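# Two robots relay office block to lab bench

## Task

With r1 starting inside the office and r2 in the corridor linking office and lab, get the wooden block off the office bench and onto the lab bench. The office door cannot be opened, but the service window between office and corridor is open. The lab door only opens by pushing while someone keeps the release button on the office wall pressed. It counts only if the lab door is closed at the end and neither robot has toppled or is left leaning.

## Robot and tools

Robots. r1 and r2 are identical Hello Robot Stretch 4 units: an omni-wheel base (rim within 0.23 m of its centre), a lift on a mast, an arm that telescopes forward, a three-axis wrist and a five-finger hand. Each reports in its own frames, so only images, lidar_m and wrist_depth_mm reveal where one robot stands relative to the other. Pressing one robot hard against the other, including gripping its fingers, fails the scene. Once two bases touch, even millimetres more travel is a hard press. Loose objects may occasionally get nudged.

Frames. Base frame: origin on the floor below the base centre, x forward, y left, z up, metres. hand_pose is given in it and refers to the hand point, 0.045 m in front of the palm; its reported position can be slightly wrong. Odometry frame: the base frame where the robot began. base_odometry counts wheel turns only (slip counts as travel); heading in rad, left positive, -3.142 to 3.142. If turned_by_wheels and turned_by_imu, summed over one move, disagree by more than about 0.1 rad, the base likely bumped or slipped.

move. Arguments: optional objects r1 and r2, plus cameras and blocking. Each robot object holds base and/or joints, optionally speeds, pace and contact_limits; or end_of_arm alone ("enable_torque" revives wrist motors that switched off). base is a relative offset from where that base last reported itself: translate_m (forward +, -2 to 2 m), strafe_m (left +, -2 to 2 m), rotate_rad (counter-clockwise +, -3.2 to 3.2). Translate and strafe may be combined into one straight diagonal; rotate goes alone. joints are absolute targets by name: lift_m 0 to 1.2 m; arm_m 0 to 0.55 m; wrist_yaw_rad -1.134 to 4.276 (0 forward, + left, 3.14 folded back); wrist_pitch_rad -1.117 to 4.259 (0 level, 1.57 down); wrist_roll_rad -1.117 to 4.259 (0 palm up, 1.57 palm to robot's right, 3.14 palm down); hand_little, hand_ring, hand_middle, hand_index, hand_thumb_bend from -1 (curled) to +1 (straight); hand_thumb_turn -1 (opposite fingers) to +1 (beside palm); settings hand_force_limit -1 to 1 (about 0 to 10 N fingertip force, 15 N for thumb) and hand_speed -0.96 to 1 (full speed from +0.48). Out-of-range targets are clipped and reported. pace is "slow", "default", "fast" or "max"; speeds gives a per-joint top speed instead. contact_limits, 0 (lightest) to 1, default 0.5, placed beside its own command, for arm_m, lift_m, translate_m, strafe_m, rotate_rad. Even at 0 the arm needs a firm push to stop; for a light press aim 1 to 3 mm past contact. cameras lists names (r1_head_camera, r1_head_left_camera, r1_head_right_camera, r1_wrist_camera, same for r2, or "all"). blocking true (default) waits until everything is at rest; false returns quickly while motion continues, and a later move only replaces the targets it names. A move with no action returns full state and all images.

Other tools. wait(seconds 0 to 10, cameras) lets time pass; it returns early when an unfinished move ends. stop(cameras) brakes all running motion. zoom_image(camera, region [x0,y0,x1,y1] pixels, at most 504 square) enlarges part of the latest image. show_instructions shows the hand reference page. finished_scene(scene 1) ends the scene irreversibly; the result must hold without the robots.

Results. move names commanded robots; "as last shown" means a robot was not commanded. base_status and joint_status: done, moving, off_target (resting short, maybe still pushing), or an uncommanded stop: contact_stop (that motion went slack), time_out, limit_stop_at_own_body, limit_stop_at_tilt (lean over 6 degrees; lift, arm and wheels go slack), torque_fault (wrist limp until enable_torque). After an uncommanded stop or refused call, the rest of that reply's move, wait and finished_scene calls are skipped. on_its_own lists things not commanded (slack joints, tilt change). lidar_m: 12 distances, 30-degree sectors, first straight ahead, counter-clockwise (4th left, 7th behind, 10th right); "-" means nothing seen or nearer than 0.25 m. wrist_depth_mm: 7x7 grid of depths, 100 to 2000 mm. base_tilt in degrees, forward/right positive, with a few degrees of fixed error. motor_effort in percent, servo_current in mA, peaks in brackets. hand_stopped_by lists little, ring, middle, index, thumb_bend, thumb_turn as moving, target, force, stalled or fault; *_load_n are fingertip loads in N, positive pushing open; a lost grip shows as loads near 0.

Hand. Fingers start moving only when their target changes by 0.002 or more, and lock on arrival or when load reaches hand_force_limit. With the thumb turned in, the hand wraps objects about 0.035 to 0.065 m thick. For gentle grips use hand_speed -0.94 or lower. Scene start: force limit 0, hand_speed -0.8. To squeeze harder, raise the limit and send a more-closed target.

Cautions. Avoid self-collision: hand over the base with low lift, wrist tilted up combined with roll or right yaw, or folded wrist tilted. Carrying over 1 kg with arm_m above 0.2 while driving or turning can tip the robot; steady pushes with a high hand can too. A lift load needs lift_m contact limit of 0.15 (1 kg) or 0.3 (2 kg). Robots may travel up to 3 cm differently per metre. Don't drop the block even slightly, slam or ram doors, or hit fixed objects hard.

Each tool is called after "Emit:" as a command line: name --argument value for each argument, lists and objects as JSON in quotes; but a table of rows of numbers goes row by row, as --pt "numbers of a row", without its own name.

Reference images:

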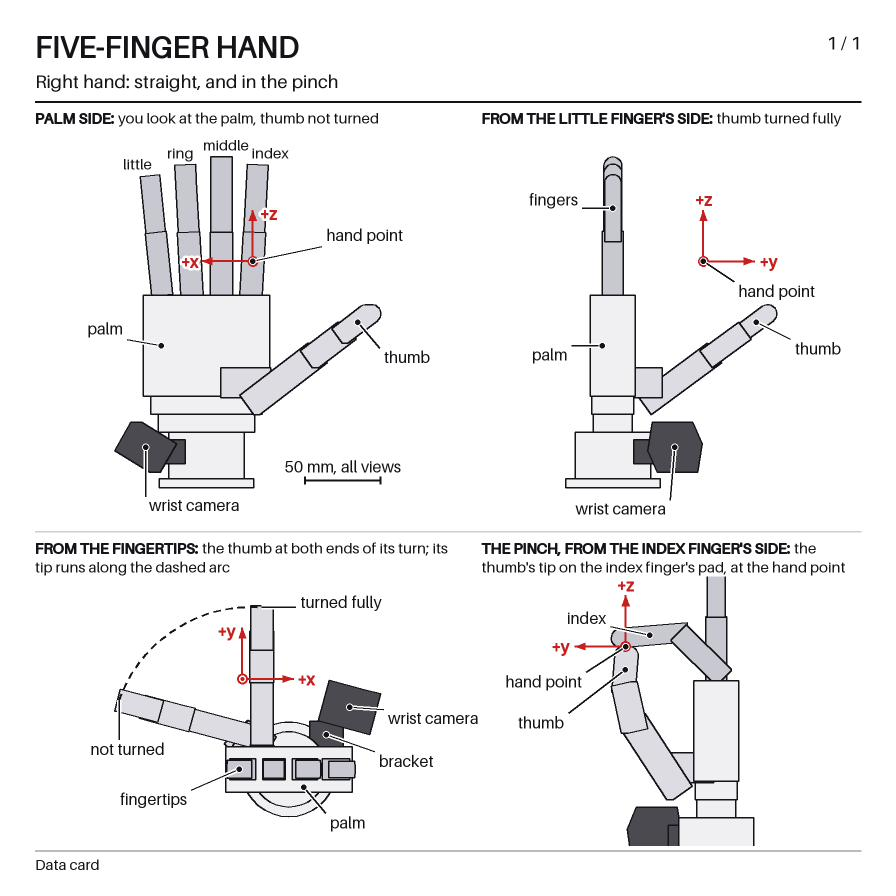

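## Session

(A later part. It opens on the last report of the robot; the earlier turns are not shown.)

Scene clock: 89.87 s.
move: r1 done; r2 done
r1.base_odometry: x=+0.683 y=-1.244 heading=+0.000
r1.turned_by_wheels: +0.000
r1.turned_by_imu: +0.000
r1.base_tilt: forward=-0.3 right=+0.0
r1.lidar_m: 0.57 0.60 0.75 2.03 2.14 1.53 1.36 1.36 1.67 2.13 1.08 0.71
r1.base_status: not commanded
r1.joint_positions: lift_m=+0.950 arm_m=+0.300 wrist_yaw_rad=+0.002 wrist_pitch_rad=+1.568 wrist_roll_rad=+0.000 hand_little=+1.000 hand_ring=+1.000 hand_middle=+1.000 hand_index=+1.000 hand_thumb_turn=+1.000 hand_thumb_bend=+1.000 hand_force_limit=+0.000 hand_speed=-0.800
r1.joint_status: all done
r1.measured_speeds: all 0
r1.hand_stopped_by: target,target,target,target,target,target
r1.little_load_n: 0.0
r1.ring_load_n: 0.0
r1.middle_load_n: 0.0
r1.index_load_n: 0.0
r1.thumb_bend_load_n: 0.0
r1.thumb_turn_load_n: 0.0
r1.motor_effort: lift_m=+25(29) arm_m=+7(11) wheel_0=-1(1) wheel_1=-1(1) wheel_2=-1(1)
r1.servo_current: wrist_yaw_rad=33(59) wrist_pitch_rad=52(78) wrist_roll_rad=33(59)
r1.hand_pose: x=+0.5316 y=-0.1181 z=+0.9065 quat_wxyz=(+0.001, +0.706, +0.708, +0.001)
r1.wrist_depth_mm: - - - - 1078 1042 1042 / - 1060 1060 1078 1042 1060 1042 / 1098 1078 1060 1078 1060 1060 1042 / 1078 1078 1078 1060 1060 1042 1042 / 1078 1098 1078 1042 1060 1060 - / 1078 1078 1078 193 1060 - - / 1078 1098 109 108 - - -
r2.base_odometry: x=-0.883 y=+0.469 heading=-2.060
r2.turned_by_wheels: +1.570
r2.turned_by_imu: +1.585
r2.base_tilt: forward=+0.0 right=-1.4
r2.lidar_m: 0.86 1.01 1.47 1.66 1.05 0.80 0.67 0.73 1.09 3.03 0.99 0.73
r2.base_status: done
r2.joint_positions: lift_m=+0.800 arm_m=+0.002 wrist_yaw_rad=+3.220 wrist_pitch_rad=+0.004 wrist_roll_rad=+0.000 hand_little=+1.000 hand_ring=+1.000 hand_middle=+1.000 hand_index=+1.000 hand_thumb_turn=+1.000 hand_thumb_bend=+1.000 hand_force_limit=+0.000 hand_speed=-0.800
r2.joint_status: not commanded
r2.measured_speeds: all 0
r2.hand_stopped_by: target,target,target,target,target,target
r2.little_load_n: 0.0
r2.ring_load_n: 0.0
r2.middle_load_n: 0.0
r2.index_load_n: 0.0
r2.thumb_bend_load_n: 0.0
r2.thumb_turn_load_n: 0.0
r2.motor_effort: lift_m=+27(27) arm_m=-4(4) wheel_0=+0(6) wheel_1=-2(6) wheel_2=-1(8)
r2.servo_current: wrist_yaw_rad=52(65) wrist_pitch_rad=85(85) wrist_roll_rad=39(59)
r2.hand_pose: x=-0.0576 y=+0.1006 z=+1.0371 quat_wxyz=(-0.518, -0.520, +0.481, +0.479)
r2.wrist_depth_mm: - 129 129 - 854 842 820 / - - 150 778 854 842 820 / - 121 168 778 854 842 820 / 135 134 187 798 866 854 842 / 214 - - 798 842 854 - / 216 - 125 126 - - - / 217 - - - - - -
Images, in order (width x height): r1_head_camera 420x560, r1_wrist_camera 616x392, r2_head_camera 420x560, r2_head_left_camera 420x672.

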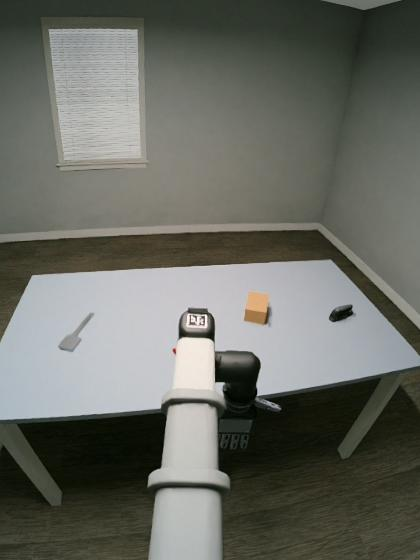

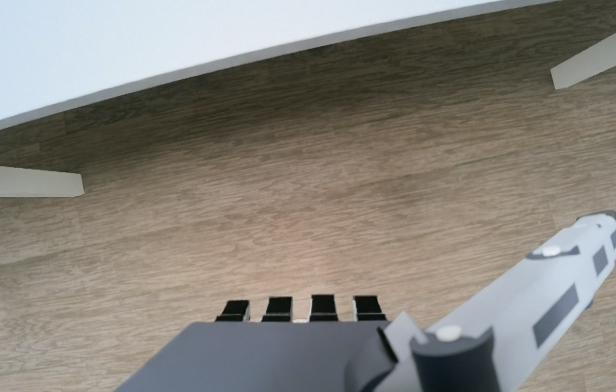

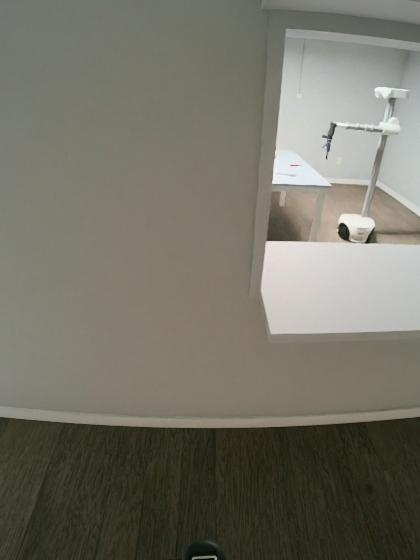

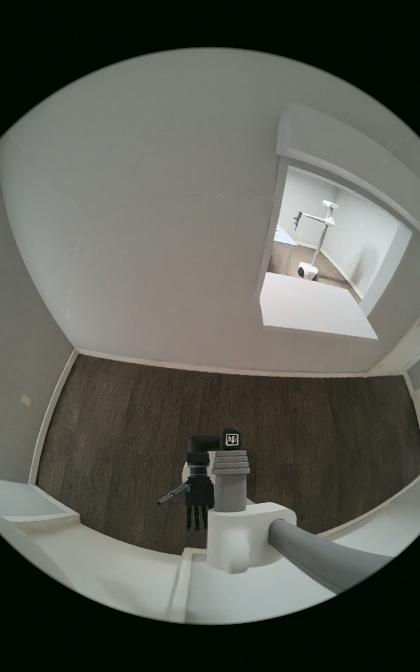

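Emit:
move --r1 '{"base": {"translate_m": 0.25, "strafe_m": -0.1}, "joints": {"lift_m": 1.1, "arm_m": 0.4}}' --r2 '{"base": {"strafe_m": -0.5}}' --cameras '["r1_head_camera", "r1_wrist_camera", "r2_head_camera", "r2_head_left_camera"]'

Scene clock: 99.17 s.
move: r1 done; r2 done
r1.base_odometry: x=+0.933 y=-1.344 heading=+0.000
r1.turned_by_wheels: +0.000
r1.turned_by_imu: +0.000
r1.base_tilt: forward=-0.3 right=+0.0
r1.lidar_m: 0.35 0.39 0.46 2.10 2.30 1.78 1.57 1.57 1.95 1.97 0.69 0.42
r1.base_status: done
r1.joint_positions: lift_m=+1.100 arm_m=+0.400 wrist_yaw_rad=+0.002 wrist_pitch_rad=+1.569 wrist_roll_rad=+0.000 hand_little=+1.000 hand_ring=+1.000 hand_middle=+1.000 hand_index=+1.000 hand_thumb_turn=+1.000 hand_thumb_bend=+1.000 hand_force_limit=+0.000 hand_speed=-0.800
r1.joint_status: all done
r1.measured_speeds: all 0
r1.hand_stopped_by: target,target,target,target,target,target
r1.little_load_n: 0.0
r1.ring_load_n: 0.0
r1.middle_load_n: 0.0
r1.index_load_n: 0.0
r1.thumb_bend_load_n: 0.0
r1.thumb_turn_load_n: 0.0
r1.motor_effort: lift_m=+25(29) arm_m=+7(13) wheel_0=+2(10) wheel_1=+1(9) wheel_2=-1(10)
r1.servo_current: wrist_yaw_rad=39(65) wrist_pitch_rad=46(65) wrist_roll_rad=59(59)
r1.hand_pose: x=+0.6314 y=-0.1181 z=+1.0564 quat_wxyz=(+0.001, +0.707, +0.708, +0.001)
r1.wrist_depth_mm: - - - 389 - - - / - - - 415 - - - / - - - - - - - / - - - - - - - / - 459 - - - - - / - 449 171 171 167 - - / - - 109 108 - - -
r2.base_odometry: x=-1.325 y=+0.703 heading=-2.060
r2.turned_by_wheels: +0.000
r2.turned_by_imu: -0.001
r2.base_tilt: forward=-0.1 right=-1.4
r2.lidar_m: 0.70 0.74 1.43 2.15 1.06 0.72 0.71 0.75 1.10 2.54 1.27 0.71
r2.base_status: done
r2.joint_positions: lift_m=+0.800 arm_m=+0.002 wrist_yaw_rad=+3.220 wrist_pitch_rad=+0.004 wrist_roll_rad=+0.000 hand_little=+1.000 hand_ring=+1.000 hand_middle=+1.000 hand_index=+1.000 hand_thumb_turn=+1.000 hand_thumb_bend=+1.000 hand_force_limit=+0.000 hand_speed=-0.800
r2.joint_status: not commanded
r2.measured_speeds: all 0
r2.hand_stopped_by: target,target,target,target,target,target
r2.little_load_n: 0.0
r2.ring_load_n: 0.0
r2.middle_load_n: 0.0
r2.index_load_n: 0.0
r2.thumb_bend_load_n: 0.0
r2.thumb_turn_load_n: 0.0
r2.motor_effort: lift_m=+26(27) arm_m=-4(4) wheel_0=+0(8) wheel_1=+0(8) wheel_2=-2(5)
r2.servo_current: wrist_yaw_rad=39(59) wrist_pitch_rad=65(91) wrist_roll_rad=52(59)
r2.hand_pose: x=-0.0576 y=+0.1006 z=+1.0372 quat_wxyz=(-0.518, -0.520, +0.481, +0.479)
r2.wrist_depth_mm: - 129 129 - - - 759 / - - 150 - - - 768 / - 121 168 - - - 759 / 135 133 187 - - - 759 / 214 - - - - - - / 216 - 125 126 - - - / 217 - - - - - -
Images, in order (width x height): r1_head_camera 420x560, r1_wrist_camera 616x392, r2_head_camera 420x560, r2_head_left_camera 420x672.

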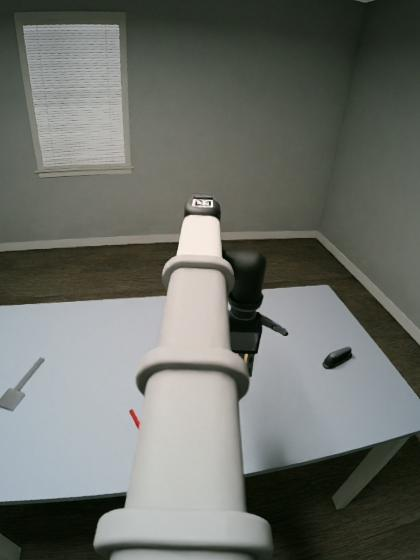

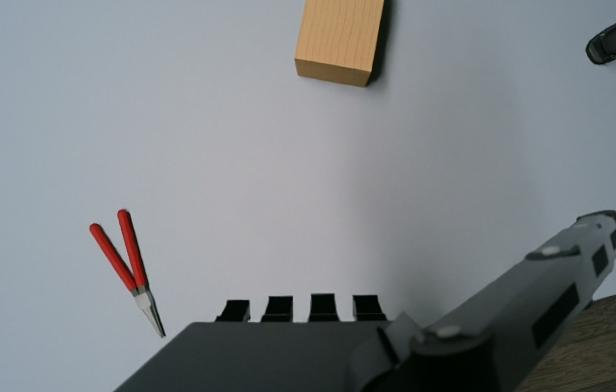

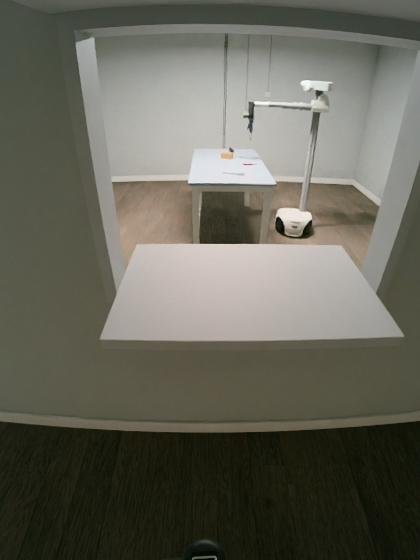

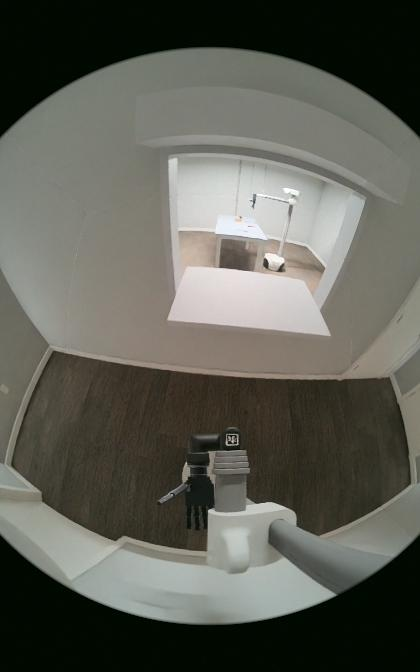

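Emit:
move --r1 '{"joints": {"arm_m": 0.5}}' --r2 '{"joints": {"lift_m": 1.0, "wrist_yaw_rad": 0.0, "wrist_pitch_rad": 0.8, "wrist_roll_rad": 3.14}}' --cameras '["r1_wrist_camera", "r2_head_camera", "r2_wrist_camera"]'

Scene clock: 148.17 s.
move: r1 done; r2 done
r1.base_odometry: x=+0.933 y=-1.344 heading=+0.000
r1.turned_by_wheels: +0.000
r1.turned_by_imu: +0.000
r1.base_tilt: forward=-0.4 right=+0.1
r1.lidar_m: 0.36 0.37 0.47 2.11 2.30 1.78 1.58 1.59 1.92 1.97 0.70 0.42
r1.base_status: not commanded
r1.joint_positions: lift_m=+1.100 arm_m=+0.500 wrist_yaw_rad=+0.002 wrist_pitch_rad=+1.569 wrist_roll_rad=+0.000 hand_little=+1.000 hand_ring=+1.000 hand_middle=+1.000 hand_index=+1.000 hand_thumb_turn=+1.000 hand_thumb_bend=+1.000 hand_force_limit=+0.000 hand_speed=-0.800
r1.joint_status: all done
r1.measured_speeds: all 0
r1.hand_stopped_by: target,target,target,target,target,target
r1.little_load_n: 0.5
r1.ring_load_n: 0.5
r1.middle_load_n: 0.0
r1.index_load_n: 0.0
r1.thumb_bend_load_n: 0.0
r1.thumb_turn_load_n: 0.0
r1.motor_effort: lift_m=+25(26) arm_m=+7(13) wheel_0=+2(2) wheel_1=+1(2) wheel_2=-1(1)
r1.servo_current: wrist_yaw_rad=52(65) wrist_pitch_rad=46(59) wrist_roll_rad=46(65)
r1.hand_pose: x=+0.7314 y=-0.1181 z=+1.0564 quat_wxyz=(+0.001, +0.707, +0.708, +0.001)
r1.wrist_depth_mm: - - - - - - - / - - - 389 392 - - / - - - 389 387 - - / - - - - - - - / - - - - - - - / - - 171 171 168 - - / - 445 109 108 - - -
r2.base_odometry: x=-1.325 y=+0.703 heading=-2.060
r2.turned_by_wheels: +0.000
r2.turned_by_imu: +0.000
r2.base_tilt: forward=-0.1 right=-1.4
r2.lidar_m: 0.70 0.75 1.41 2.16 1.11 0.74 0.71 0.77 1.12 2.53 1.28 0.74
r2.base_status: not commanded
r2.joint_positions: lift_m=+1.000 arm_m=+0.002 wrist_yaw_rad=+0.002 wrist_pitch_rad=+0.801 wrist_roll_rad=+3.137 hand_little=+1.000 hand_ring=+1.000 hand_middle=+1.000 hand_index=+1.000 hand_thumb_turn=+1.000 hand_thumb_bend=+1.000 hand_force_limit=+0.000 hand_speed=-0.800
r2.joint_status: all done
r2.measured_speeds: all 0
r2.hand_stopped_by: target,target,target,target,target,target
r2.little_load_n: 0.0
r2.ring_load_n: 0.0
r2.middle_load_n: 0.0
r2.index_load_n: 0.0
r2.thumb_bend_load_n: 0.0
r2.thumb_turn_load_n: 0.0
r2.motor_effort: lift_m=+27(31) arm_m=-4(4) wheel_0=-1(1) wheel_1=+0(0) wheel_2=-2(2)
r2.servo_current: wrist_yaw_rad=52(137) wrist_pitch_rad=65(117) wrist_roll_rad=39(104)
r2.hand_pose: x=+0.2836 y=-0.0567 z=+0.9768 quat_wxyz=(-0.265, +0.658, -0.653, +0.266)
r2.wrist_depth_mm: 1078 1078 1078 1078 1078 1078 1060 / 1229 1205 1229 1205 1205 1182 1182 / - - - - 1336 1281 1336 / - - - - - - - / - - - - - - - / - 759 125 125 - - - / 512 - - - - - -
Images, in order (width x height): r1_wrist_camera 616x392, r2_head_camera 420x560, r2_wrist_camera 616x392.

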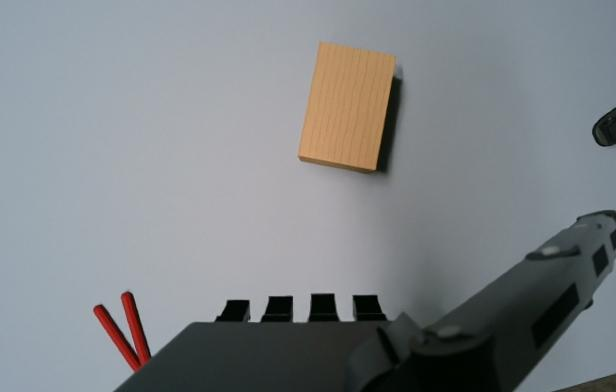

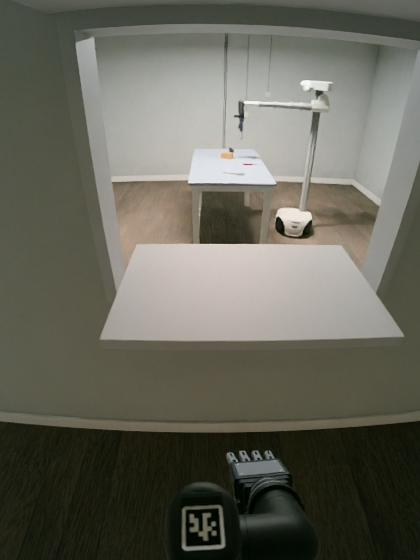

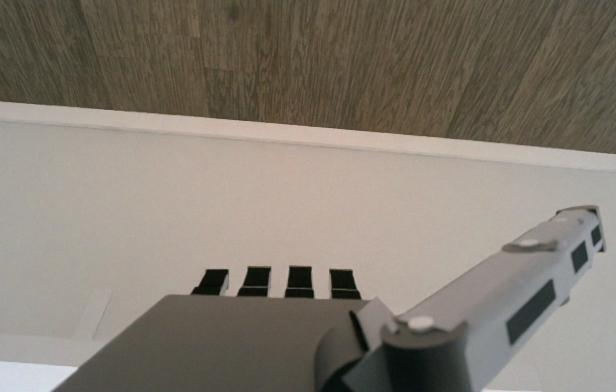

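Emit:
move --r1 '{"base": {"translate_m": 0.08, "strafe_m": -0.239}, "joints": {"arm_m": 0.48, "wrist_yaw_rad": 1.402, "wrist_pitch_rad": 0.7, "wrist_roll_rad": 3.14, "hand_thumb_turn": -1, "hand_speed": 1}}' --cameras '["r1_head_camera", "r1_wrist_camera", "r1_head_right_camera"]'

Scene clock: 182.63 s.
move: r1 done
r1.base_odometry: x=+1.013 y=-1.583 heading=+0.000
r1.turned_by_wheels: +0.000
r1.turned_by_imu: +0.000
r1.base_tilt: forward=-0.3 right=+0.0
r1.lidar_m: 0.34 0.31 0.44 0.85 2.51 1.81 1.61 1.62 1.98 1.75 0.63 0.39
r1.base_status: done
r1.joint_positions: lift_m=+1.100 arm_m=+0.480 wrist_yaw_rad=+1.400 wrist_pitch_rad=+0.707 wrist_roll_rad=+3.137 hand_little=+1.000 hand_ring=+1.000 hand_middle=+1.000 hand_index=+1.000 hand_thumb_turn=-1.000 hand_thumb_bend=+1.000 hand_force_limit=+0.000 hand_speed=+1.000
r1.joint_status: all done
r1.measured_speeds: all 0
r1.hand_stopped_by: target,target,target,target,target,target
r1.little_load_n: 0.0
r1.ring_load_n: 0.0
r1.middle_load_n: 0.0
r1.index_load_n: 0.0
r1.thumb_bend_load_n: 0.0
r1.thumb_turn_load_n: 0.0
r1.motor_effort: lift_m=+25(26) arm_m=-7(12) wheel_0=+0(11) wheel_1=+0(15) wheel_2=-2(8)
r1.servo_current: wrist_yaw_rad=39(111) wrist_pitch_rad=46(163) wrist_roll_rad=33(104)
r1.hand_pose: x=+0.7292 y=+0.1176 z=+1.0881 quat_wxyz=(-0.417, +0.905, -0.076, +0.037)
r1.wrist_depth_mm: - - - 364 - - - / - - - - - - - / 1499 - - - - - 521 / 1756 1756 - - - - - / - - - - - - - / - - - 175 - - - / - - 109 - - - -
r2: as last shown
r2.motor_effort: lift_m=+27(27) arm_m=-4(4) wheel_0=-1(1) wheel_1=+0(0) wheel_2=-2(2)
r2.servo_current: wrist_yaw_rad=52(59) wrist_pitch_rad=46(78) wrist_roll_rad=46(59)
pictures: r1_head_camera, r1_head_right_camera, r1_wrist_camera
Images, in order (width x height): r1_head_camera 420x560, r1_head_right_camera 420x672, r1_wrist_camera 616x392.

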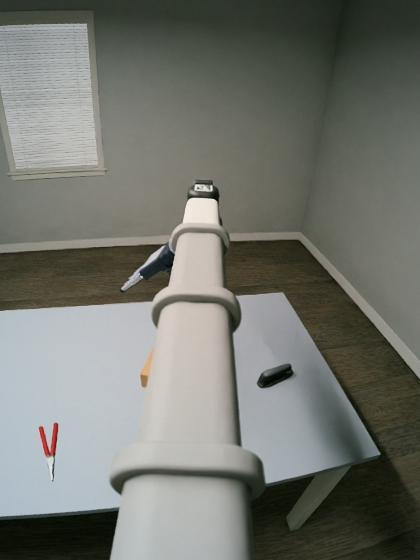

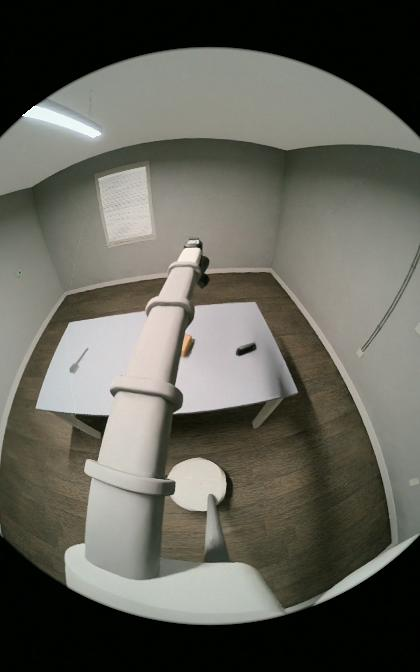

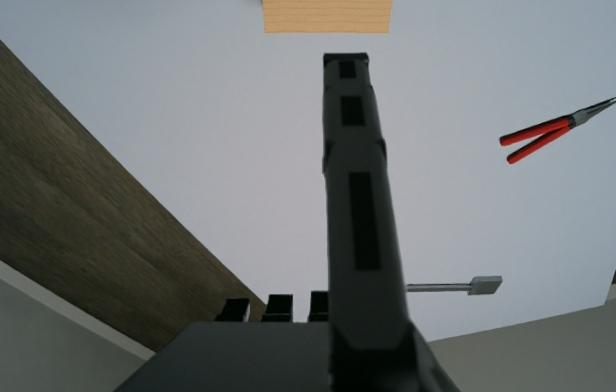

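Emit:
move --r1 '{"joints": {"lift_m": 0.93}}' --cameras '["r1_wrist_camera", "r1_head_left_camera"]'

Scene clock: 191.43 s.
move: r1 done
r1.base_odometry: x=+1.013 y=-1.583 heading=+0.000
r1.turned_by_wheels: +0.000
r1.turned_by_imu: +0.000
r1.base_tilt: forward=-0.3 right=+0.1
r1.lidar_m: 0.33 0.34 0.42 0.84 2.52 1.83 1.63 1.61 1.94 1.74 0.67 0.41
r1.base_status: not commanded
r1.joint_positions: lift_m=+0.930 arm_m=+0.480 wrist_yaw_rad=+1.400 wrist_pitch_rad=+0.707 wrist_roll_rad=+3.137 hand_little=+1.000 hand_ring=+1.000 hand_middle=+1.000 hand_index=+1.000 hand_thumb_turn=-1.000 hand_thumb_bend=+1.000 hand_force_limit=+0.000 hand_speed=+1.000
r1.joint_status: all done
r1.measured_speeds: all 0
r1.hand_stopped_by: target,target,target,target,target,target
r1.little_load_n: 0.0
r1.ring_load_n: 0.0
r1.middle_load_n: 0.0
r1.index_load_n: 0.0
r1.thumb_bend_load_n: 0.0
r1.thumb_turn_load_n: 0.0
r1.motor_effort: lift_m=+14(25) arm_m=-7(7) wheel_0=+0(0) wheel_1=+0(1) wheel_2=-2(2)
r1.servo_current: wrist_yaw_rad=59(59) wrist_pitch_rad=52(72) wrist_roll_rad=46(65)
r1.hand_pose: x=+0.7292 y=+0.1176 z=+0.9190 quat_wxyz=(-0.417, +0.905, -0.076, +0.037)
r1.wrist_depth_mm: - - 202 202 201 - - / - - 222 222 216 - - / - - - 245 - - - / - - - - - - - / 1863 - - - - - - / - - 170 175 - - - / - - 109 - - - -
r2: as last shown
r2.ring_load_n: -0.5
pictures: r1_head_left_camera, r1_wrist_camera
Images, in order (width x height): r1_head_left_camera 420x672, r1_wrist_camera 616x392.

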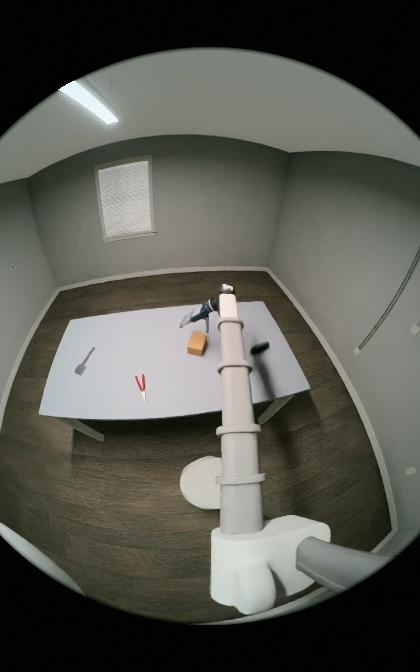

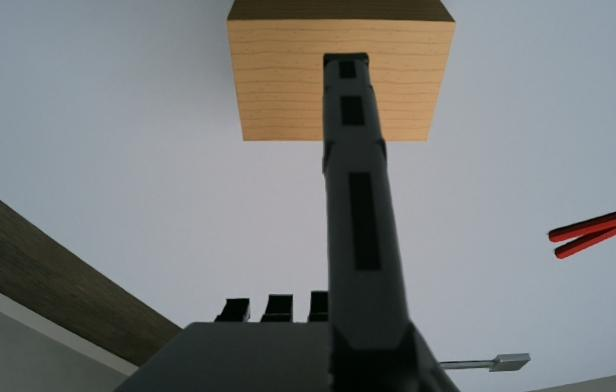

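Emit:
move --r1 '{"joints": {"lift_m": 0.87}}' --cameras '["r1_wrist_camera"]'

Scene clock: 205.63 s.
move: r1 done
r1.base_odometry: x=+1.013 y=-1.583 heading=+0.000
r1.turned_by_wheels: +0.000
r1.turned_by_imu: +0.000
r1.base_tilt: forward=-0.3 right=+0.0
r1.lidar_m: 0.35 0.34 0.44 0.82 2.54 1.81 1.62 1.64 1.97 1.72 0.64 0.41
r1.base_status: not commanded
r1.joint_positions: lift_m=+0.870 arm_m=+0.480 wrist_yaw_rad=+1.400 wrist_pitch_rad=+0.707 wrist_roll_rad=+3.137 hand_little=+1.000 hand_ring=+1.000 hand_middle=+1.000 hand_index=+1.000 hand_thumb_turn=-1.000 hand_thumb_bend=+1.000 hand_force_limit=+0.000 hand_speed=+1.000
r1.joint_status: all done
r1.measured_speeds: all 0
r1.hand_stopped_by: target,target,target,target,target,target
r1.little_load_n: 0.0
r1.ring_load_n: 0.0
r1.middle_load_n: 0.0
r1.index_load_n: 0.0
r1.thumb_bend_load_n: 0.0
r1.thumb_turn_load_n: 0.0
r1.motor_effort: lift_m=+14(15) arm_m=-7(7) wheel_0=+0(0) wheel_1=+0(1) wheel_2=-2(2)
r1.servo_current: wrist_yaw_rad=39(59) wrist_pitch_rad=46(72) wrist_roll_rad=52(52)
r1.hand_pose: x=+0.7292 y=+0.1176 z=+0.8590 quat_wxyz=(-0.417, +0.905, -0.076, +0.037)
r1.wrist_depth_mm: 199 201 193 187 178 195 - / 220 220 163 158 156 162 219 / 237 244 181 176 - 180 - / - - 196 202 - - - / - - - - - - - / - - 170 175 - - - / - - 109 - - - -
r2: as last shown
r2.ring_load_n: 0.0
Images, in order (width x height): r1_wrist_camera 616x392.

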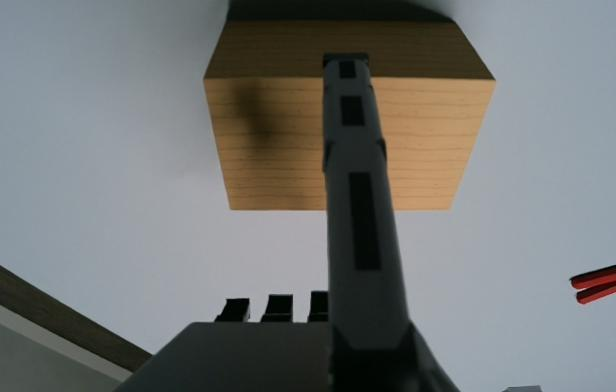

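Emit:
move --r1 '{"base": {"strafe_m": 0.016}}'

Emit:
move --r1 '{"joints": {"lift_m": 0.817}, "contact_limits": {"lift_m": 0.2}, "pace": "slow"}' --cameras '["r1_wrist_camera", "r1_head_left_camera"]'

Scene clock: 212.00 s.
move: r1 done
r1.base_odometry: x=+1.013 y=-1.567 heading=+0.000
r1.turned_by_wheels: +0.000
r1.turned_by_imu: +0.000
r1.base_tilt: forward=-0.3 right=+0.1
r1.lidar_m: 0.33 0.33 0.43 0.83 2.52 1.79 1.59 1.62 1.94 1.75 0.62 0.38
r1.base_status: done
r1.joint_positions: lift_m=+0.870 arm_m=+0.480 wrist_yaw_rad=+1.400 wrist_pitch_rad=+0.707 wrist_roll_rad=+3.137 hand_little=+1.000 hand_ring=+1.000 hand_middle=+1.000 hand_index=+1.000 hand_thumb_turn=-1.000 hand_thumb_bend=+1.000 hand_force_limit=+0.000 hand_speed=+1.000
r1.joint_status: not commanded
r1.measured_speeds: all 0
r1.hand_stopped_by: target,target,target,target,target,target
r1.little_load_n: 0.0
r1.ring_load_n: 0.0
r1.middle_load_n: 0.0
r1.index_load_n: 0.0
r1.thumb_bend_load_n: 0.0
r1.thumb_turn_load_n: 0.0
r1.motor_effort: lift_m=+14(14) arm_m=-7(7) wheel_0=-3(10) wheel_1=+3(11) wheel_2=+0(2)
r1.servo_current: wrist_yaw_rad=46(59) wrist_pitch_rad=59(65) wrist_roll_rad=65(65)
r1.hand_pose: x=+0.7292 y=+0.1176 z=+0.8590 quat_wxyz=(-0.417, +0.905, -0.076, +0.037)
r1.wrist_depth_mm: 198 200 147 147 148 160 - / 219 221 155 155 151 158 219 / 237 244 181 176 - 180 - / - - - 196 - - - / - - - - - - - / - - 170 175 - - - / - - 109 - - - -
r2: as last shown
pictures: none

Scene clock: 213.30 s.
move: r1 contact_stop
r1.base_odometry: x=+1.013 y=-1.567 heading=+0.000
r1.turned_by_wheels: +0.000
r1.turned_by_imu: -0.005
r1.base_tilt: forward=-0.3 right=+0.2
r1.lidar_m: 0.34 0.35 0.44 0.82 2.52 1.82 1.62 1.61 1.96 1.75 0.67 0.37
r1.base_status: not commanded
r1.joint_positions: lift_m=+0.854 arm_m=+0.480 wrist_yaw_rad=+1.401 wrist_pitch_rad=+0.701 wrist_roll_rad=+3.142 hand_little=+1.000 hand_ring=+1.000 hand_middle=+1.000 hand_index=+1.000 hand_thumb_turn=-1.000 hand_thumb_bend=+1.000 hand_force_limit=+0.000 hand_speed=+1.000
r1.joint_status: lift_m contact_stop (moved -0.016 of -0.053)
r1.measured_speeds: all 0
r1.hand_stopped_by: target,target,target,target,target,target
r1.little_load_n: 0.0
r1.ring_load_n: 0.0
r1.middle_load_n: 0.0
r1.index_load_n: 0.0
r1.thumb_bend_load_n: 0.0
r1.thumb_turn_load_n: -0.5
r1.on_its_own: lift_m is slack since a contact_stop (your +0.817 is given up)
r1.motor_effort: lift_m=+20(20) arm_m=-5(7) wheel_0=-2(3) wheel_1=+1(7) wheel_2=+0(8)
r1.servo_current: wrist_yaw_rad=39(52) wrist_pitch_rad=52(65) wrist_roll_rad=33(72)
r1.contact_limits: lift_m 0.2
r1.hand_pose: x=+0.7289 y=+0.1190 z=+0.8439 quat_wxyz=(-0.420, +0.904, -0.077, +0.036)
r1.wrist_depth_mm: 183 185 164 158 156 177 - / 203 204 142 139 139 142 204 / 231 233 158 158 154 167 233 / - - 181 182 - - - / - - - - - - - / - - 170 175 - - - / - - 109 - - - -
r2: as last shown
r2.little_load_n: -0.5
pictures: r1_head_left_camera, r1_wrist_camera
Images, in order (width x height): r1_head_left_camera 420x672, r1_wrist_camera 616x392.

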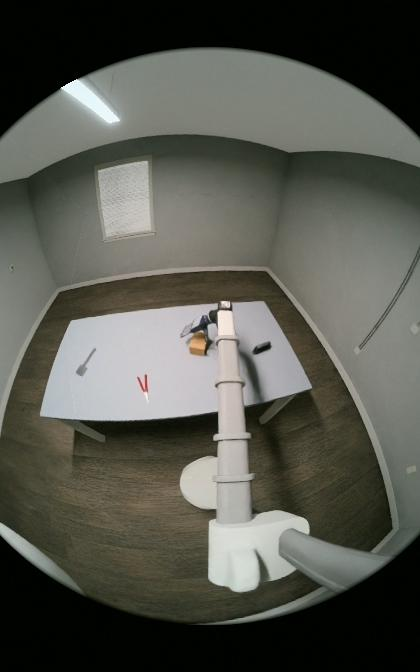

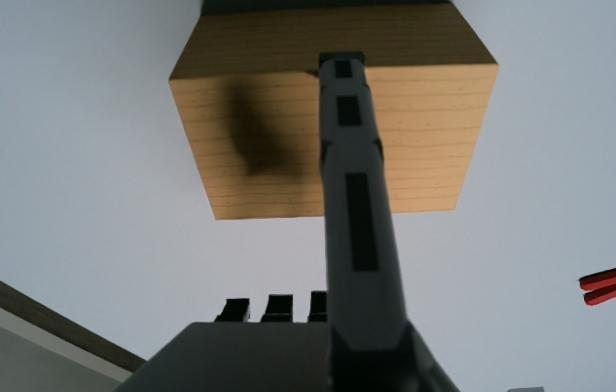

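Emit:
move --r1 '{"joints": {"lift_m": 0.875}}'

Emit:
move --r1 '{"base": {"strafe_m": -0.013}}' --cameras '["r1_wrist_camera"]'

Scene clock: 221.87 s.
move: r1 done
r1.base_odometry: x=+1.013 y=-1.567 heading=+0.000
r1.turned_by_wheels: +0.000
r1.turned_by_imu: +0.000
r1.base_tilt: forward=-0.2 right=+0.0
r1.lidar_m: 0.31 0.35 0.43 0.82 2.55 1.83 1.60 1.62 1.98 1.73 0.66 0.40
r1.base_status: not commanded
r1.joint_positions: lift_m=+0.875 arm_m=+0.480 wrist_yaw_rad=+1.401 wrist_pitch_rad=+0.701 wrist_roll_rad=+3.142 hand_little=+1.000 hand_ring=+1.000 hand_middle=+1.000 hand_index=+1.000 hand_thumb_turn=-1.000 hand_thumb_bend=+1.000 hand_force_limit=+0.000 hand_speed=+1.000
r1.joint_status: all done
r1.measured_speeds: all 0
r1.hand_stopped_by: target,target,target,target,target,target
r1.little_load_n: 0.0
r1.ring_load_n: 0.0
r1.middle_load_n: 0.0
r1.index_load_n: 0.0
r1.thumb_bend_load_n: 0.0
r1.thumb_turn_load_n: 0.0
r1.motor_effort: lift_m=+25(27) arm_m=-5(5) wheel_0=-2(2) wheel_1=+1(1) wheel_2=+0(0)
r1.servo_current: wrist_yaw_rad=46(46) wrist_pitch_rad=39(52) wrist_roll_rad=33(65)
r1.hand_pose: x=+0.7289 y=+0.1189 z=+0.8639 quat_wxyz=(-0.420, +0.904, -0.077, +0.036)
r1.wrist_depth_mm: 198 204 166 160 157 196 204 / 224 225 159 160 156 215 225 / - - 186 181 177 181 - / - - - 203 - - - / - - - - - - - / - - 170 175 - - - / - - 109 - - - -
r2: as last shown
r2.little_load_n: 0.0
r2.middle_load_n: -0.5
pictures: none

Scene clock: 222.57 s.
move: r1 done
r1.base_odometry: x=+1.013 y=-1.580 heading=+0.000
r1.turned_by_wheels: +0.000
r1.turned_by_imu: +0.000
r1.base_tilt: forward=-0.4 right=+0.2
r1.lidar_m: 0.32 0.34 0.43 0.86 2.54 1.81 1.60 1.63 1.99 1.75 0.68 0.39
r1.base_status: done
r1.joint_positions: lift_m=+0.875 arm_m=+0.480 wrist_yaw_rad=+1.401 wrist_pitch_rad=+0.701 wrist_roll_rad=+3.142 hand_little=+1.000 hand_ring=+1.000 hand_middle=+1.000 hand_index=+1.000 hand_thumb_turn=-1.000 hand_thumb_bend=+1.000 hand_force_limit=+0.000 hand_speed=+1.000
r1.joint_status: not commanded
r1.measured_speeds: all 0
r1.hand_stopped_by: target,target,target,target,target,target
r1.little_load_n: 0.0
r1.ring_load_n: 0.0
r1.middle_load_n: 0.0
r1.index_load_n: 0.0
r1.thumb_bend_load_n: 0.0
r1.thumb_turn_load_n: 0.0
r1.motor_effort: lift_m=+25(25) arm_m=-5(5) wheel_0=+0(9) wheel_1=+0(8) wheel_2=+0(1)
r1.servo_current: wrist_yaw_rad=52(59) wrist_pitch_rad=46(65) wrist_roll_rad=46(65)
r1.hand_pose: x=+0.7289 y=+0.1189 z=+0.8639 quat_wxyz=(-0.420, +0.904, -0.077, +0.036)
r1.wrist_depth_mm: 198 204 197 186 180 200 204 / 223 225 167 164 160 215 225 / - - 186 181 177 181 - / - - 203 209 - - - / - - - - - - - / - - 170 175 - - - / - - 109 - - - -
r2: as last shown
r2.middle_load_n: 0.0
Images, in order (width x height): r1_wrist_camera 616x392.

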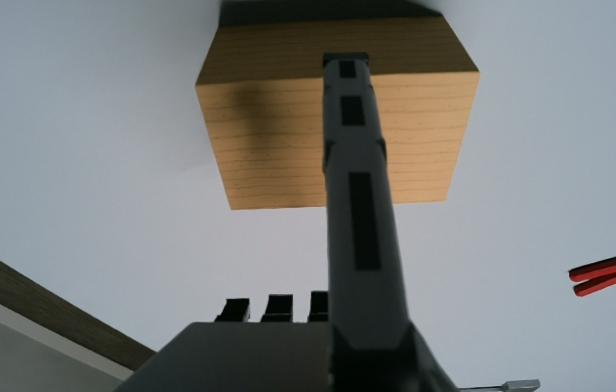

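Emit:
move --r1 '{"base": {"strafe_m": -0.005}, "joints": {"wrist_yaw_rad": 1.46, "arm_m": 0.473}}'

Emit:
move --r1 '{"joints": {"lift_m": 0.82}, "contact_limits": {"lift_m": 0.1}, "pace": "slow"}' --cameras '["r1_wrist_camera", "r1_head_left_camera"]'

Scene clock: 230.47 s.
move: r1 done
r1.base_odometry: x=+1.013 y=-1.585 heading=-0.001
r1.turned_by_wheels: +0.000
r1.turned_by_imu: +0.000
r1.base_tilt: forward=-0.4 right=+0.0
r1.lidar_m: 0.34 0.35 0.43 0.85 2.55 1.82 1.63 1.63 1.97 1.71 0.69 0.42
r1.base_status: done
r1.joint_positions: lift_m=+0.875 arm_m=+0.473 wrist_yaw_rad=+1.458 wrist_pitch_rad=+0.701 wrist_roll_rad=+3.142 hand_little=+1.000 hand_ring=+1.000 hand_middle=+1.000 hand_index=+1.000 hand_thumb_turn=-1.000 hand_thumb_bend=+1.000 hand_force_limit=+0.000 hand_speed=+1.000
r1.joint_status: all done
r1.measured_speeds: all 0
r1.hand_stopped_by: target,target,target,target,target,target
r1.little_load_n: 0.0
r1.ring_load_n: 0.0
r1.middle_load_n: 0.0
r1.index_load_n: 0.0
r1.thumb_bend_load_n: 0.0
r1.thumb_turn_load_n: 0.0
r1.motor_effort: lift_m=+25(25) arm_m=-6(9) wheel_0=+0(7) wheel_1=-1(12) wheel_2=+0(1)
r1.servo_current: wrist_yaw_rad=33(52) wrist_pitch_rad=46(52) wrist_roll_rad=39(59)
r1.hand_pose: x=+0.7151 y=+0.1232 z=+0.8639 quat_wxyz=(-0.420, +0.906, -0.051, +0.024)
r1.wrist_depth_mm: 199 204 195 186 188 204 204 / 223 224 163 164 165 225 225 / - - 181 182 173 - - / - - 203 210 - - - / - - - - - - - / - - 170 175 - - - / - - 109 - - - -
r2.base_odometry: x=-1.325 y=+0.703 heading=-2.060
r2.turned_by_wheels: +0.000
r2.turned_by_imu: +0.000
r2.base_tilt: forward=+0.0 right=-1.4
r2.lidar_m: 0.69 0.75 1.42 2.17 1.09 0.74 0.69 0.78 1.10 2.53 1.26 0.72
r2.base_status: not commanded
r2.joint_positions: lift_m=+1.000 arm_m=+0.002 wrist_yaw_rad=+0.002 wrist_pitch_rad=+0.801 wrist_roll_rad=+3.137 hand_little=+1.000 hand_ring=+1.000 hand_middle=+1.000 hand_index=+1.000 hand_thumb_turn=+1.000 hand_thumb_bend=+1.000 hand_force_limit=+0.000 hand_speed=-0.800
r2.joint_status: not commanded
r2.measured_speeds: all 0
r2.hand_stopped_by: target,target,target,target,target,target
r2.little_load_n: 0.0
r2.ring_load_n: 0.0
r2.middle_load_n: 0.0
r2.index_load_n: 0.0
r2.thumb_bend_load_n: 0.0
r2.thumb_turn_load_n: 0.0
r2.motor_effort: lift_m=+27(27) arm_m=-4(4) wheel_0=-1(1) wheel_1=+0(0) wheel_2=-2(2)
r2.servo_current: wrist_yaw_rad=46(52) wrist_pitch_rad=65(78) wrist_roll_rad=59(59)
r2.hand_pose: x=+0.2836 y=-0.0567 z=+0.9768 quat_wxyz=(-0.265, +0.658, -0.653, +0.266)
r2.wrist_depth_mm: 1098 1078 1078 1060 1042 1060 1060 / 1205 1182 1205 1205 1205 1182 1182 / - - - - 1308 1336 1336 / - - - - - - - / - - - - - - - / - 759 125 126 - - - / 512 - - - - - -
pictures: none

Scene clock: 231.80 s.
move: r1 done
r1.base_odometry: x=+1.013 y=-1.585 heading=-0.001
r1.turned_by_wheels: +0.000
r1.turned_by_imu: +0.000
r1.base_tilt: forward=-0.3 right=+0.0
r1.lidar_m: 0.34 0.35 0.42 0.84 2.51 1.81 1.59 1.60 1.96 1.73 0.64 0.40
r1.base_status: not commanded
r1.joint_positions: lift_m=+0.820 arm_m=+0.473 wrist_yaw_rad=+1.458 wrist_pitch_rad=+0.701 wrist_roll_rad=+3.142 hand_little=+1.000 hand_ring=+1.000 hand_middle=+1.000 hand_index=+1.000 hand_thumb_turn=-1.000 hand_thumb_bend=+1.000 hand_force_limit=+0.000 hand_speed=+1.000
r1.joint_status: all done
r1.measured_speeds: all 0
r1.hand_stopped_by: target,target,target,target,target,target
r1.little_load_n: 0.0
r1.ring_load_n: 0.0
r1.middle_load_n: 0.0
r1.index_load_n: 0.0
r1.thumb_bend_load_n: 0.0
r1.thumb_turn_load_n: 0.0
r1.motor_effort: lift_m=+14(25) arm_m=-7(7) wheel_0=+0(0) wheel_1=-1(2) wheel_2=+0(0)
r1.servo_current: wrist_yaw_rad=20(72) wrist_pitch_rad=52(59) wrist_roll_rad=33(59)
r1.contact_limits: lift_m 0.1
r1.hand_pose: x=+0.7151 y=+0.1232 z=+0.8099 quat_wxyz=(-0.420, +0.906, -0.051, +0.024)
r1.wrist_depth_mm: 148 148 - 148 151 151 - / 164 161 156 151 157 165 - / 187 179 131 131 132 142 189 / 217 205 131 131 - 135 219 / - 160 154 154 - - - / - - 173 173 - - - / - - 109 - - - -
r2: as last shown
pictures: r1_head_left_camera, r1_wrist_camera
Images, in order (width x height): r1_head_left_camera 420x672, r1_wrist_camera 616x392.

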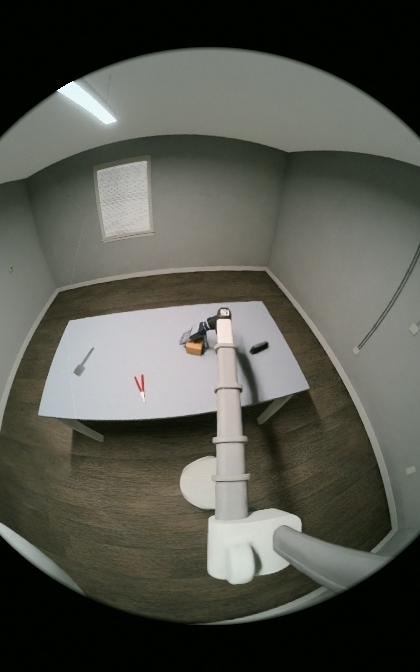

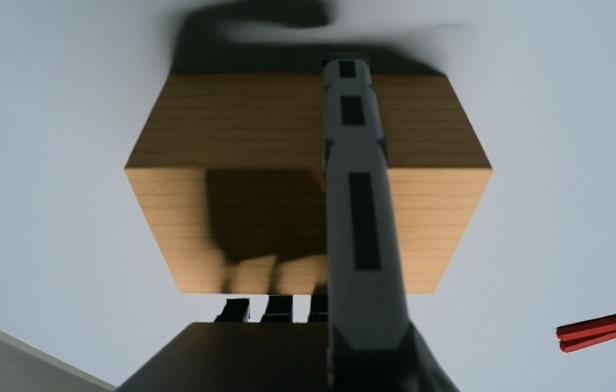

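Emit:
move --r1 '{"joints": {"arm_m": 0.489, "hand_index": 0.7, "hand_middle": 0.7, "hand_thumb_bend": 0.75, "hand_force_limit": -0.5, "hand_speed": -0.6}}'

Emit:
move --r1 '{"joints": {"hand_index": 0.0, "hand_middle": 0.0, "hand_thumb_bend": 0.0, "hand_force_limit": -0.5, "hand_speed": -0.92}}' --cameras '["r1_wrist_camera"]'

Scene clock: 241.07 s.
move: r1 done
r1.base_odometry: x=+1.013 y=-1.585 heading=-0.001
r1.turned_by_wheels: +0.000
r1.turned_by_imu: +0.000
r1.base_tilt: forward=-0.3 right=+0.1
r1.lidar_m: 0.35 0.34 0.39 0.82 2.54 1.84 1.61 1.63 1.96 1.72 0.65 0.40
r1.base_status: not commanded
r1.joint_positions: lift_m=+0.820 arm_m=+0.489 wrist_yaw_rad=+1.458 wrist_pitch_rad=+0.702 wrist_roll_rad=+3.142 hand_little=+1.000 hand_ring=+1.000 hand_middle=+0.700 hand_index=+0.700 hand_thumb_turn=-1.000 hand_thumb_bend=+0.751 hand_force_limit=-0.500 hand_speed=-0.600
r1.joint_status: all done
r1.measured_speeds: all 0
r1.hand_stopped_by: target,target,target,target,target,target
r1.little_load_n: 0.0
r1.ring_load_n: 0.0
r1.middle_load_n: 0.0
r1.index_load_n: -0.5
r1.thumb_bend_load_n: 0.5
r1.thumb_turn_load_n: 0.5
r1.motor_effort: lift_m=+14(14) arm_m=+7(11) wheel_0=+0(0) wheel_1=-1(2) wheel_2=+0(0)
r1.servo_current: wrist_yaw_rad=46(52) wrist_pitch_rad=46(59) wrist_roll_rad=46(59)
r1.contact_limits: lift_m 0.1
r1.hand_pose: x=+0.7304 y=+0.1231 z=+0.8098 quat_wxyz=(-0.420, +0.906, -0.051, +0.024)
r1.wrist_depth_mm: 148 147 - 148 151 150 - / 163 165 160 158 158 158 - / 187 188 134 133 133 132 183 / 217 217 130 131 127 131 - / - - 154 154 - 150 - / - - 173 173 - - - / - - 109 - - - -
r2: as last shown
r2.little_load_n: -0.5
pictures: none

Scene clock: 244.30 s.
move: r1 off_target
r1.base_odometry: x=+1.013 y=-1.585 heading=-0.001
r1.turned_by_wheels: +0.000
r1.turned_by_imu: +0.000
r1.base_tilt: forward=-0.3 right=+0.2
r1.lidar_m: 0.35 0.35 0.42 0.82 2.54 1.83 1.62 1.63 1.93 1.74 0.67 0.42
r1.base_status: not commanded
r1.joint_positions: lift_m=+0.820 arm_m=+0.489 wrist_yaw_rad=+1.458 wrist_pitch_rad=+0.702 wrist_roll_rad=+3.142 hand_little=+1.000 hand_ring=+1.000 hand_middle=+0.574 hand_index=+0.582 hand_thumb_turn=-1.000 hand_thumb_bend=+0.741 hand_force_limit=-0.500 hand_speed=-0.920
r1.joint_status: hand_middle off_target (ended at +0.574, target +0.000); hand_index off_target (ended at +0.582, target +0.000); hand_thumb_bend off_target (ended at +0.741, target +0.000); the others done
r1.measured_speeds: all 0
r1.hand_stopped_by: target,target,force,force,force,target
r1.little_load_n: 0.0
r1.ring_load_n: 0.0
r1.middle_load_n: 2.0
r1.index_load_n: 2.5
r1.thumb_bend_load_n: 11.0
r1.thumb_turn_load_n: 0.0
r1.motor_effort: lift_m=+14(14) arm_m=+7(7) wheel_0=+0(0) wheel_1=-1(2) wheel_2=+0(0)
r1.servo_current: wrist_yaw_rad=39(65) wrist_pitch_rad=46(65) wrist_roll_rad=46(59)
r1.contact_limits: lift_m 0.1
r1.hand_pose: x=+0.7304 y=+0.1231 z=+0.8098 quat_wxyz=(-0.420, +0.906, -0.051, +0.024)
r1.wrist_depth_mm: 148 147 - 149 152 151 - / 164 165 156 155 154 159 - / 187 189 128 130 133 128 184 / 217 218 131 131 128 131 220 / - - 154 155 - 151 - / - - 170 174 - - - / - - 109 - - - -
r2: as last shown
r2.little_load_n: 0.0
Images, in order (width x height): r1_wrist_camera 616x392.

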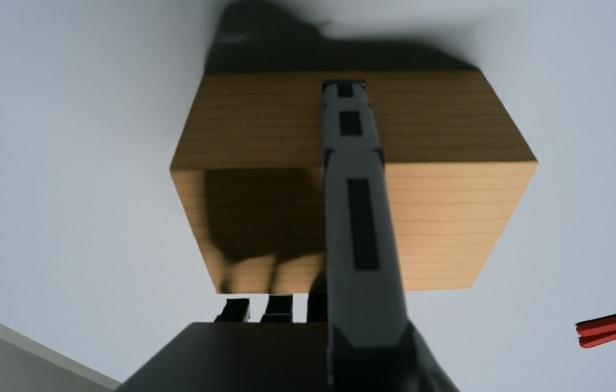

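Emit:
move --r1 '{"joints": {"hand_index": -0.1, "hand_middle": -0.1, "hand_thumb_bend": -0.1, "hand_force_limit": 0.4, "hand_speed": -0.92}}' --cameras '["r1_wrist_camera"]'

Scene clock: 248.10 s.
move: r1 off_target
r1.base_odometry: x=+1.013 y=-1.585 heading=-0.001
r1.turned_by_wheels: +0.000
r1.turned_by_imu: +0.000
r1.base_tilt: forward=-0.3 right=+0.1
r1.lidar_m: 0.34 0.35 0.45 0.81 2.56 1.81 1.59 1.63 1.95 1.74 0.64 0.39
r1.base_status: not commanded
r1.joint_positions: lift_m=+0.820 arm_m=+0.489 wrist_yaw_rad=+1.458 wrist_pitch_rad=+0.702 wrist_roll_rad=+3.142 hand_little=+1.000 hand_ring=+1.000 hand_middle=+0.397 hand_index=+0.405 hand_thumb_turn=-1.000 hand_thumb_bend=+0.745 hand_force_limit=+0.400 hand_speed=-0.920
r1.joint_status: hand_middle off_target (ended at +0.397, target -0.100); hand_index off_target (ended at +0.405, target -0.100); hand_thumb_bend off_target (ended at +0.745, target -0.100); the others done
r1.measured_speeds: all 0
r1.hand_stopped_by: target,target,force,force,force,target
r1.little_load_n: 0.0
r1.ring_load_n: 0.0
r1.middle_load_n: 7.0
r1.index_load_n: 7.0
r1.thumb_bend_load_n: 25.5
r1.thumb_turn_load_n: 0.0
r1.motor_effort: lift_m=+14(14) arm_m=+7(7) wheel_0=+0(0) wheel_1=-1(2) wheel_2=+0(0)
r1.servo_current: wrist_yaw_rad=46(46) wrist_pitch_rad=39(59) wrist_roll_rad=46(52)
r1.contact_limits: lift_m 0.1
r1.hand_pose: x=+0.7304 y=+0.1231 z=+0.8098 quat_wxyz=(-0.420, +0.906, -0.051, +0.024)
r1.wrist_depth_mm: 149 148 - 149 152 151 - / 161 166 148 142 146 151 - / 188 189 124 124 119 122 - / 218 218 132 132 128 132 - / - - 156 156 - 152 - / - - 170 173 - - - / - - 109 - - - -
r2: as last shown
r2.index_load_n: -0.5
Images, in order (width x height): r1_wrist_camera 616x392.

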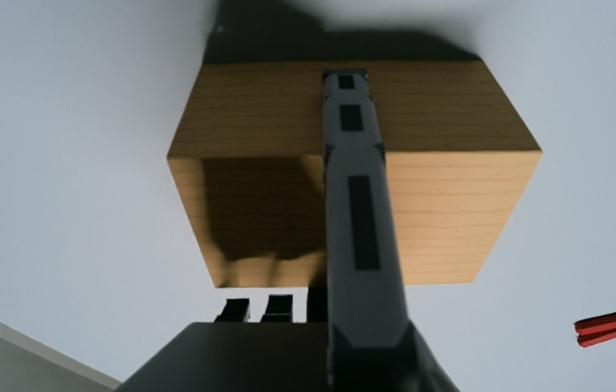

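Emit:
move --r1 '{"joints": {"lift_m": 0.86}, "pace": "slow"}' --cameras '["r1_wrist_camera", "r1_head_left_camera"]'

Scene clock: 251.07 s.
move: r1 done
r1.base_odometry: x=+1.013 y=-1.585 heading=-0.001
r1.turned_by_wheels: +0.000
r1.turned_by_imu: +0.000
r1.base_tilt: forward=-0.4 right=+0.1
r1.lidar_m: 0.34 0.37 0.43 0.83 2.55 1.80 1.60 1.63 1.95 1.74 0.66 0.40
r1.base_status: not commanded
r1.joint_positions: lift_m=+0.859 arm_m=+0.489 wrist_yaw_rad=+1.458 wrist_pitch_rad=+0.703 wrist_roll_rad=+3.142 hand_little=+1.000 hand_ring=+1.000 hand_middle=+0.397 hand_index=+0.405 hand_thumb_turn=-1.000 hand_thumb_bend=+0.745 hand_force_limit=+0.400 hand_speed=-0.920
r1.joint_status: all done
r1.measured_speeds: all 0
r1.hand_stopped_by: target,target,force,force,force,target
r1.little_load_n: -0.5
r1.ring_load_n: 0.0
r1.middle_load_n: 7.0
r1.index_load_n: 7.0
r1.thumb_bend_load_n: 25.5
r1.thumb_turn_load_n: 0.0
r1.motor_effort: lift_m=+27(29) arm_m=+7(7) wheel_0=+0(0) wheel_1=-2(2) wheel_2=+0(0)
r1.servo_current: wrist_yaw_rad=20(59) wrist_pitch_rad=39(65) wrist_roll_rad=52(59)
r1.hand_pose: x=+0.7304 y=+0.1228 z=+0.8486 quat_wxyz=(-0.420, +0.906, -0.051, +0.024)
r1.wrist_depth_mm: 187 188 186 190 190 189 - / 206 207 148 142 146 151 - / 234 229 124 124 121 122 - / - - 131 132 128 132 - / - - 156 156 - 152 - / - - 170 174 - - - / - - 109 - - - -
r2: as last shown
r2.index_load_n: 0.0
pictures: r1_head_left_camera, r1_wrist_camera
Images, in order (width x height): r1_head_left_camera 420x672, r1_wrist_camera 616x392.

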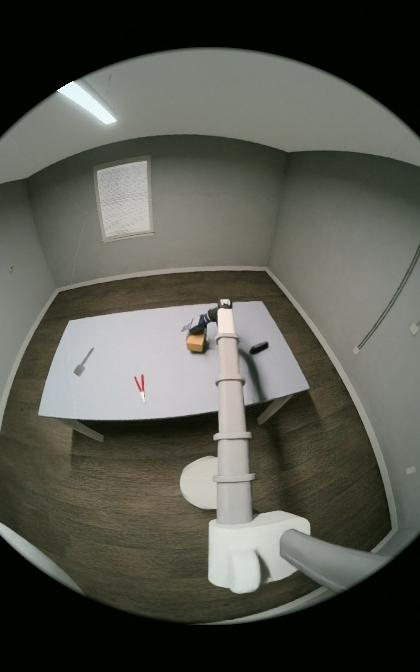

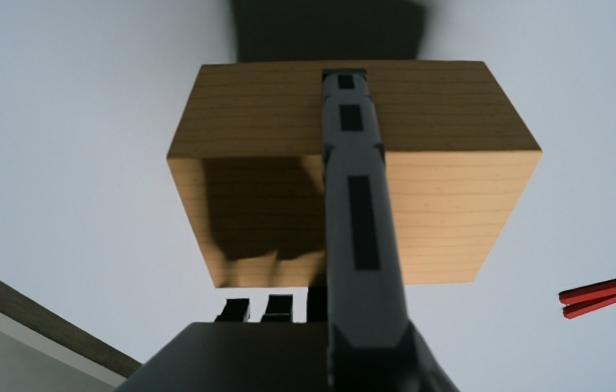

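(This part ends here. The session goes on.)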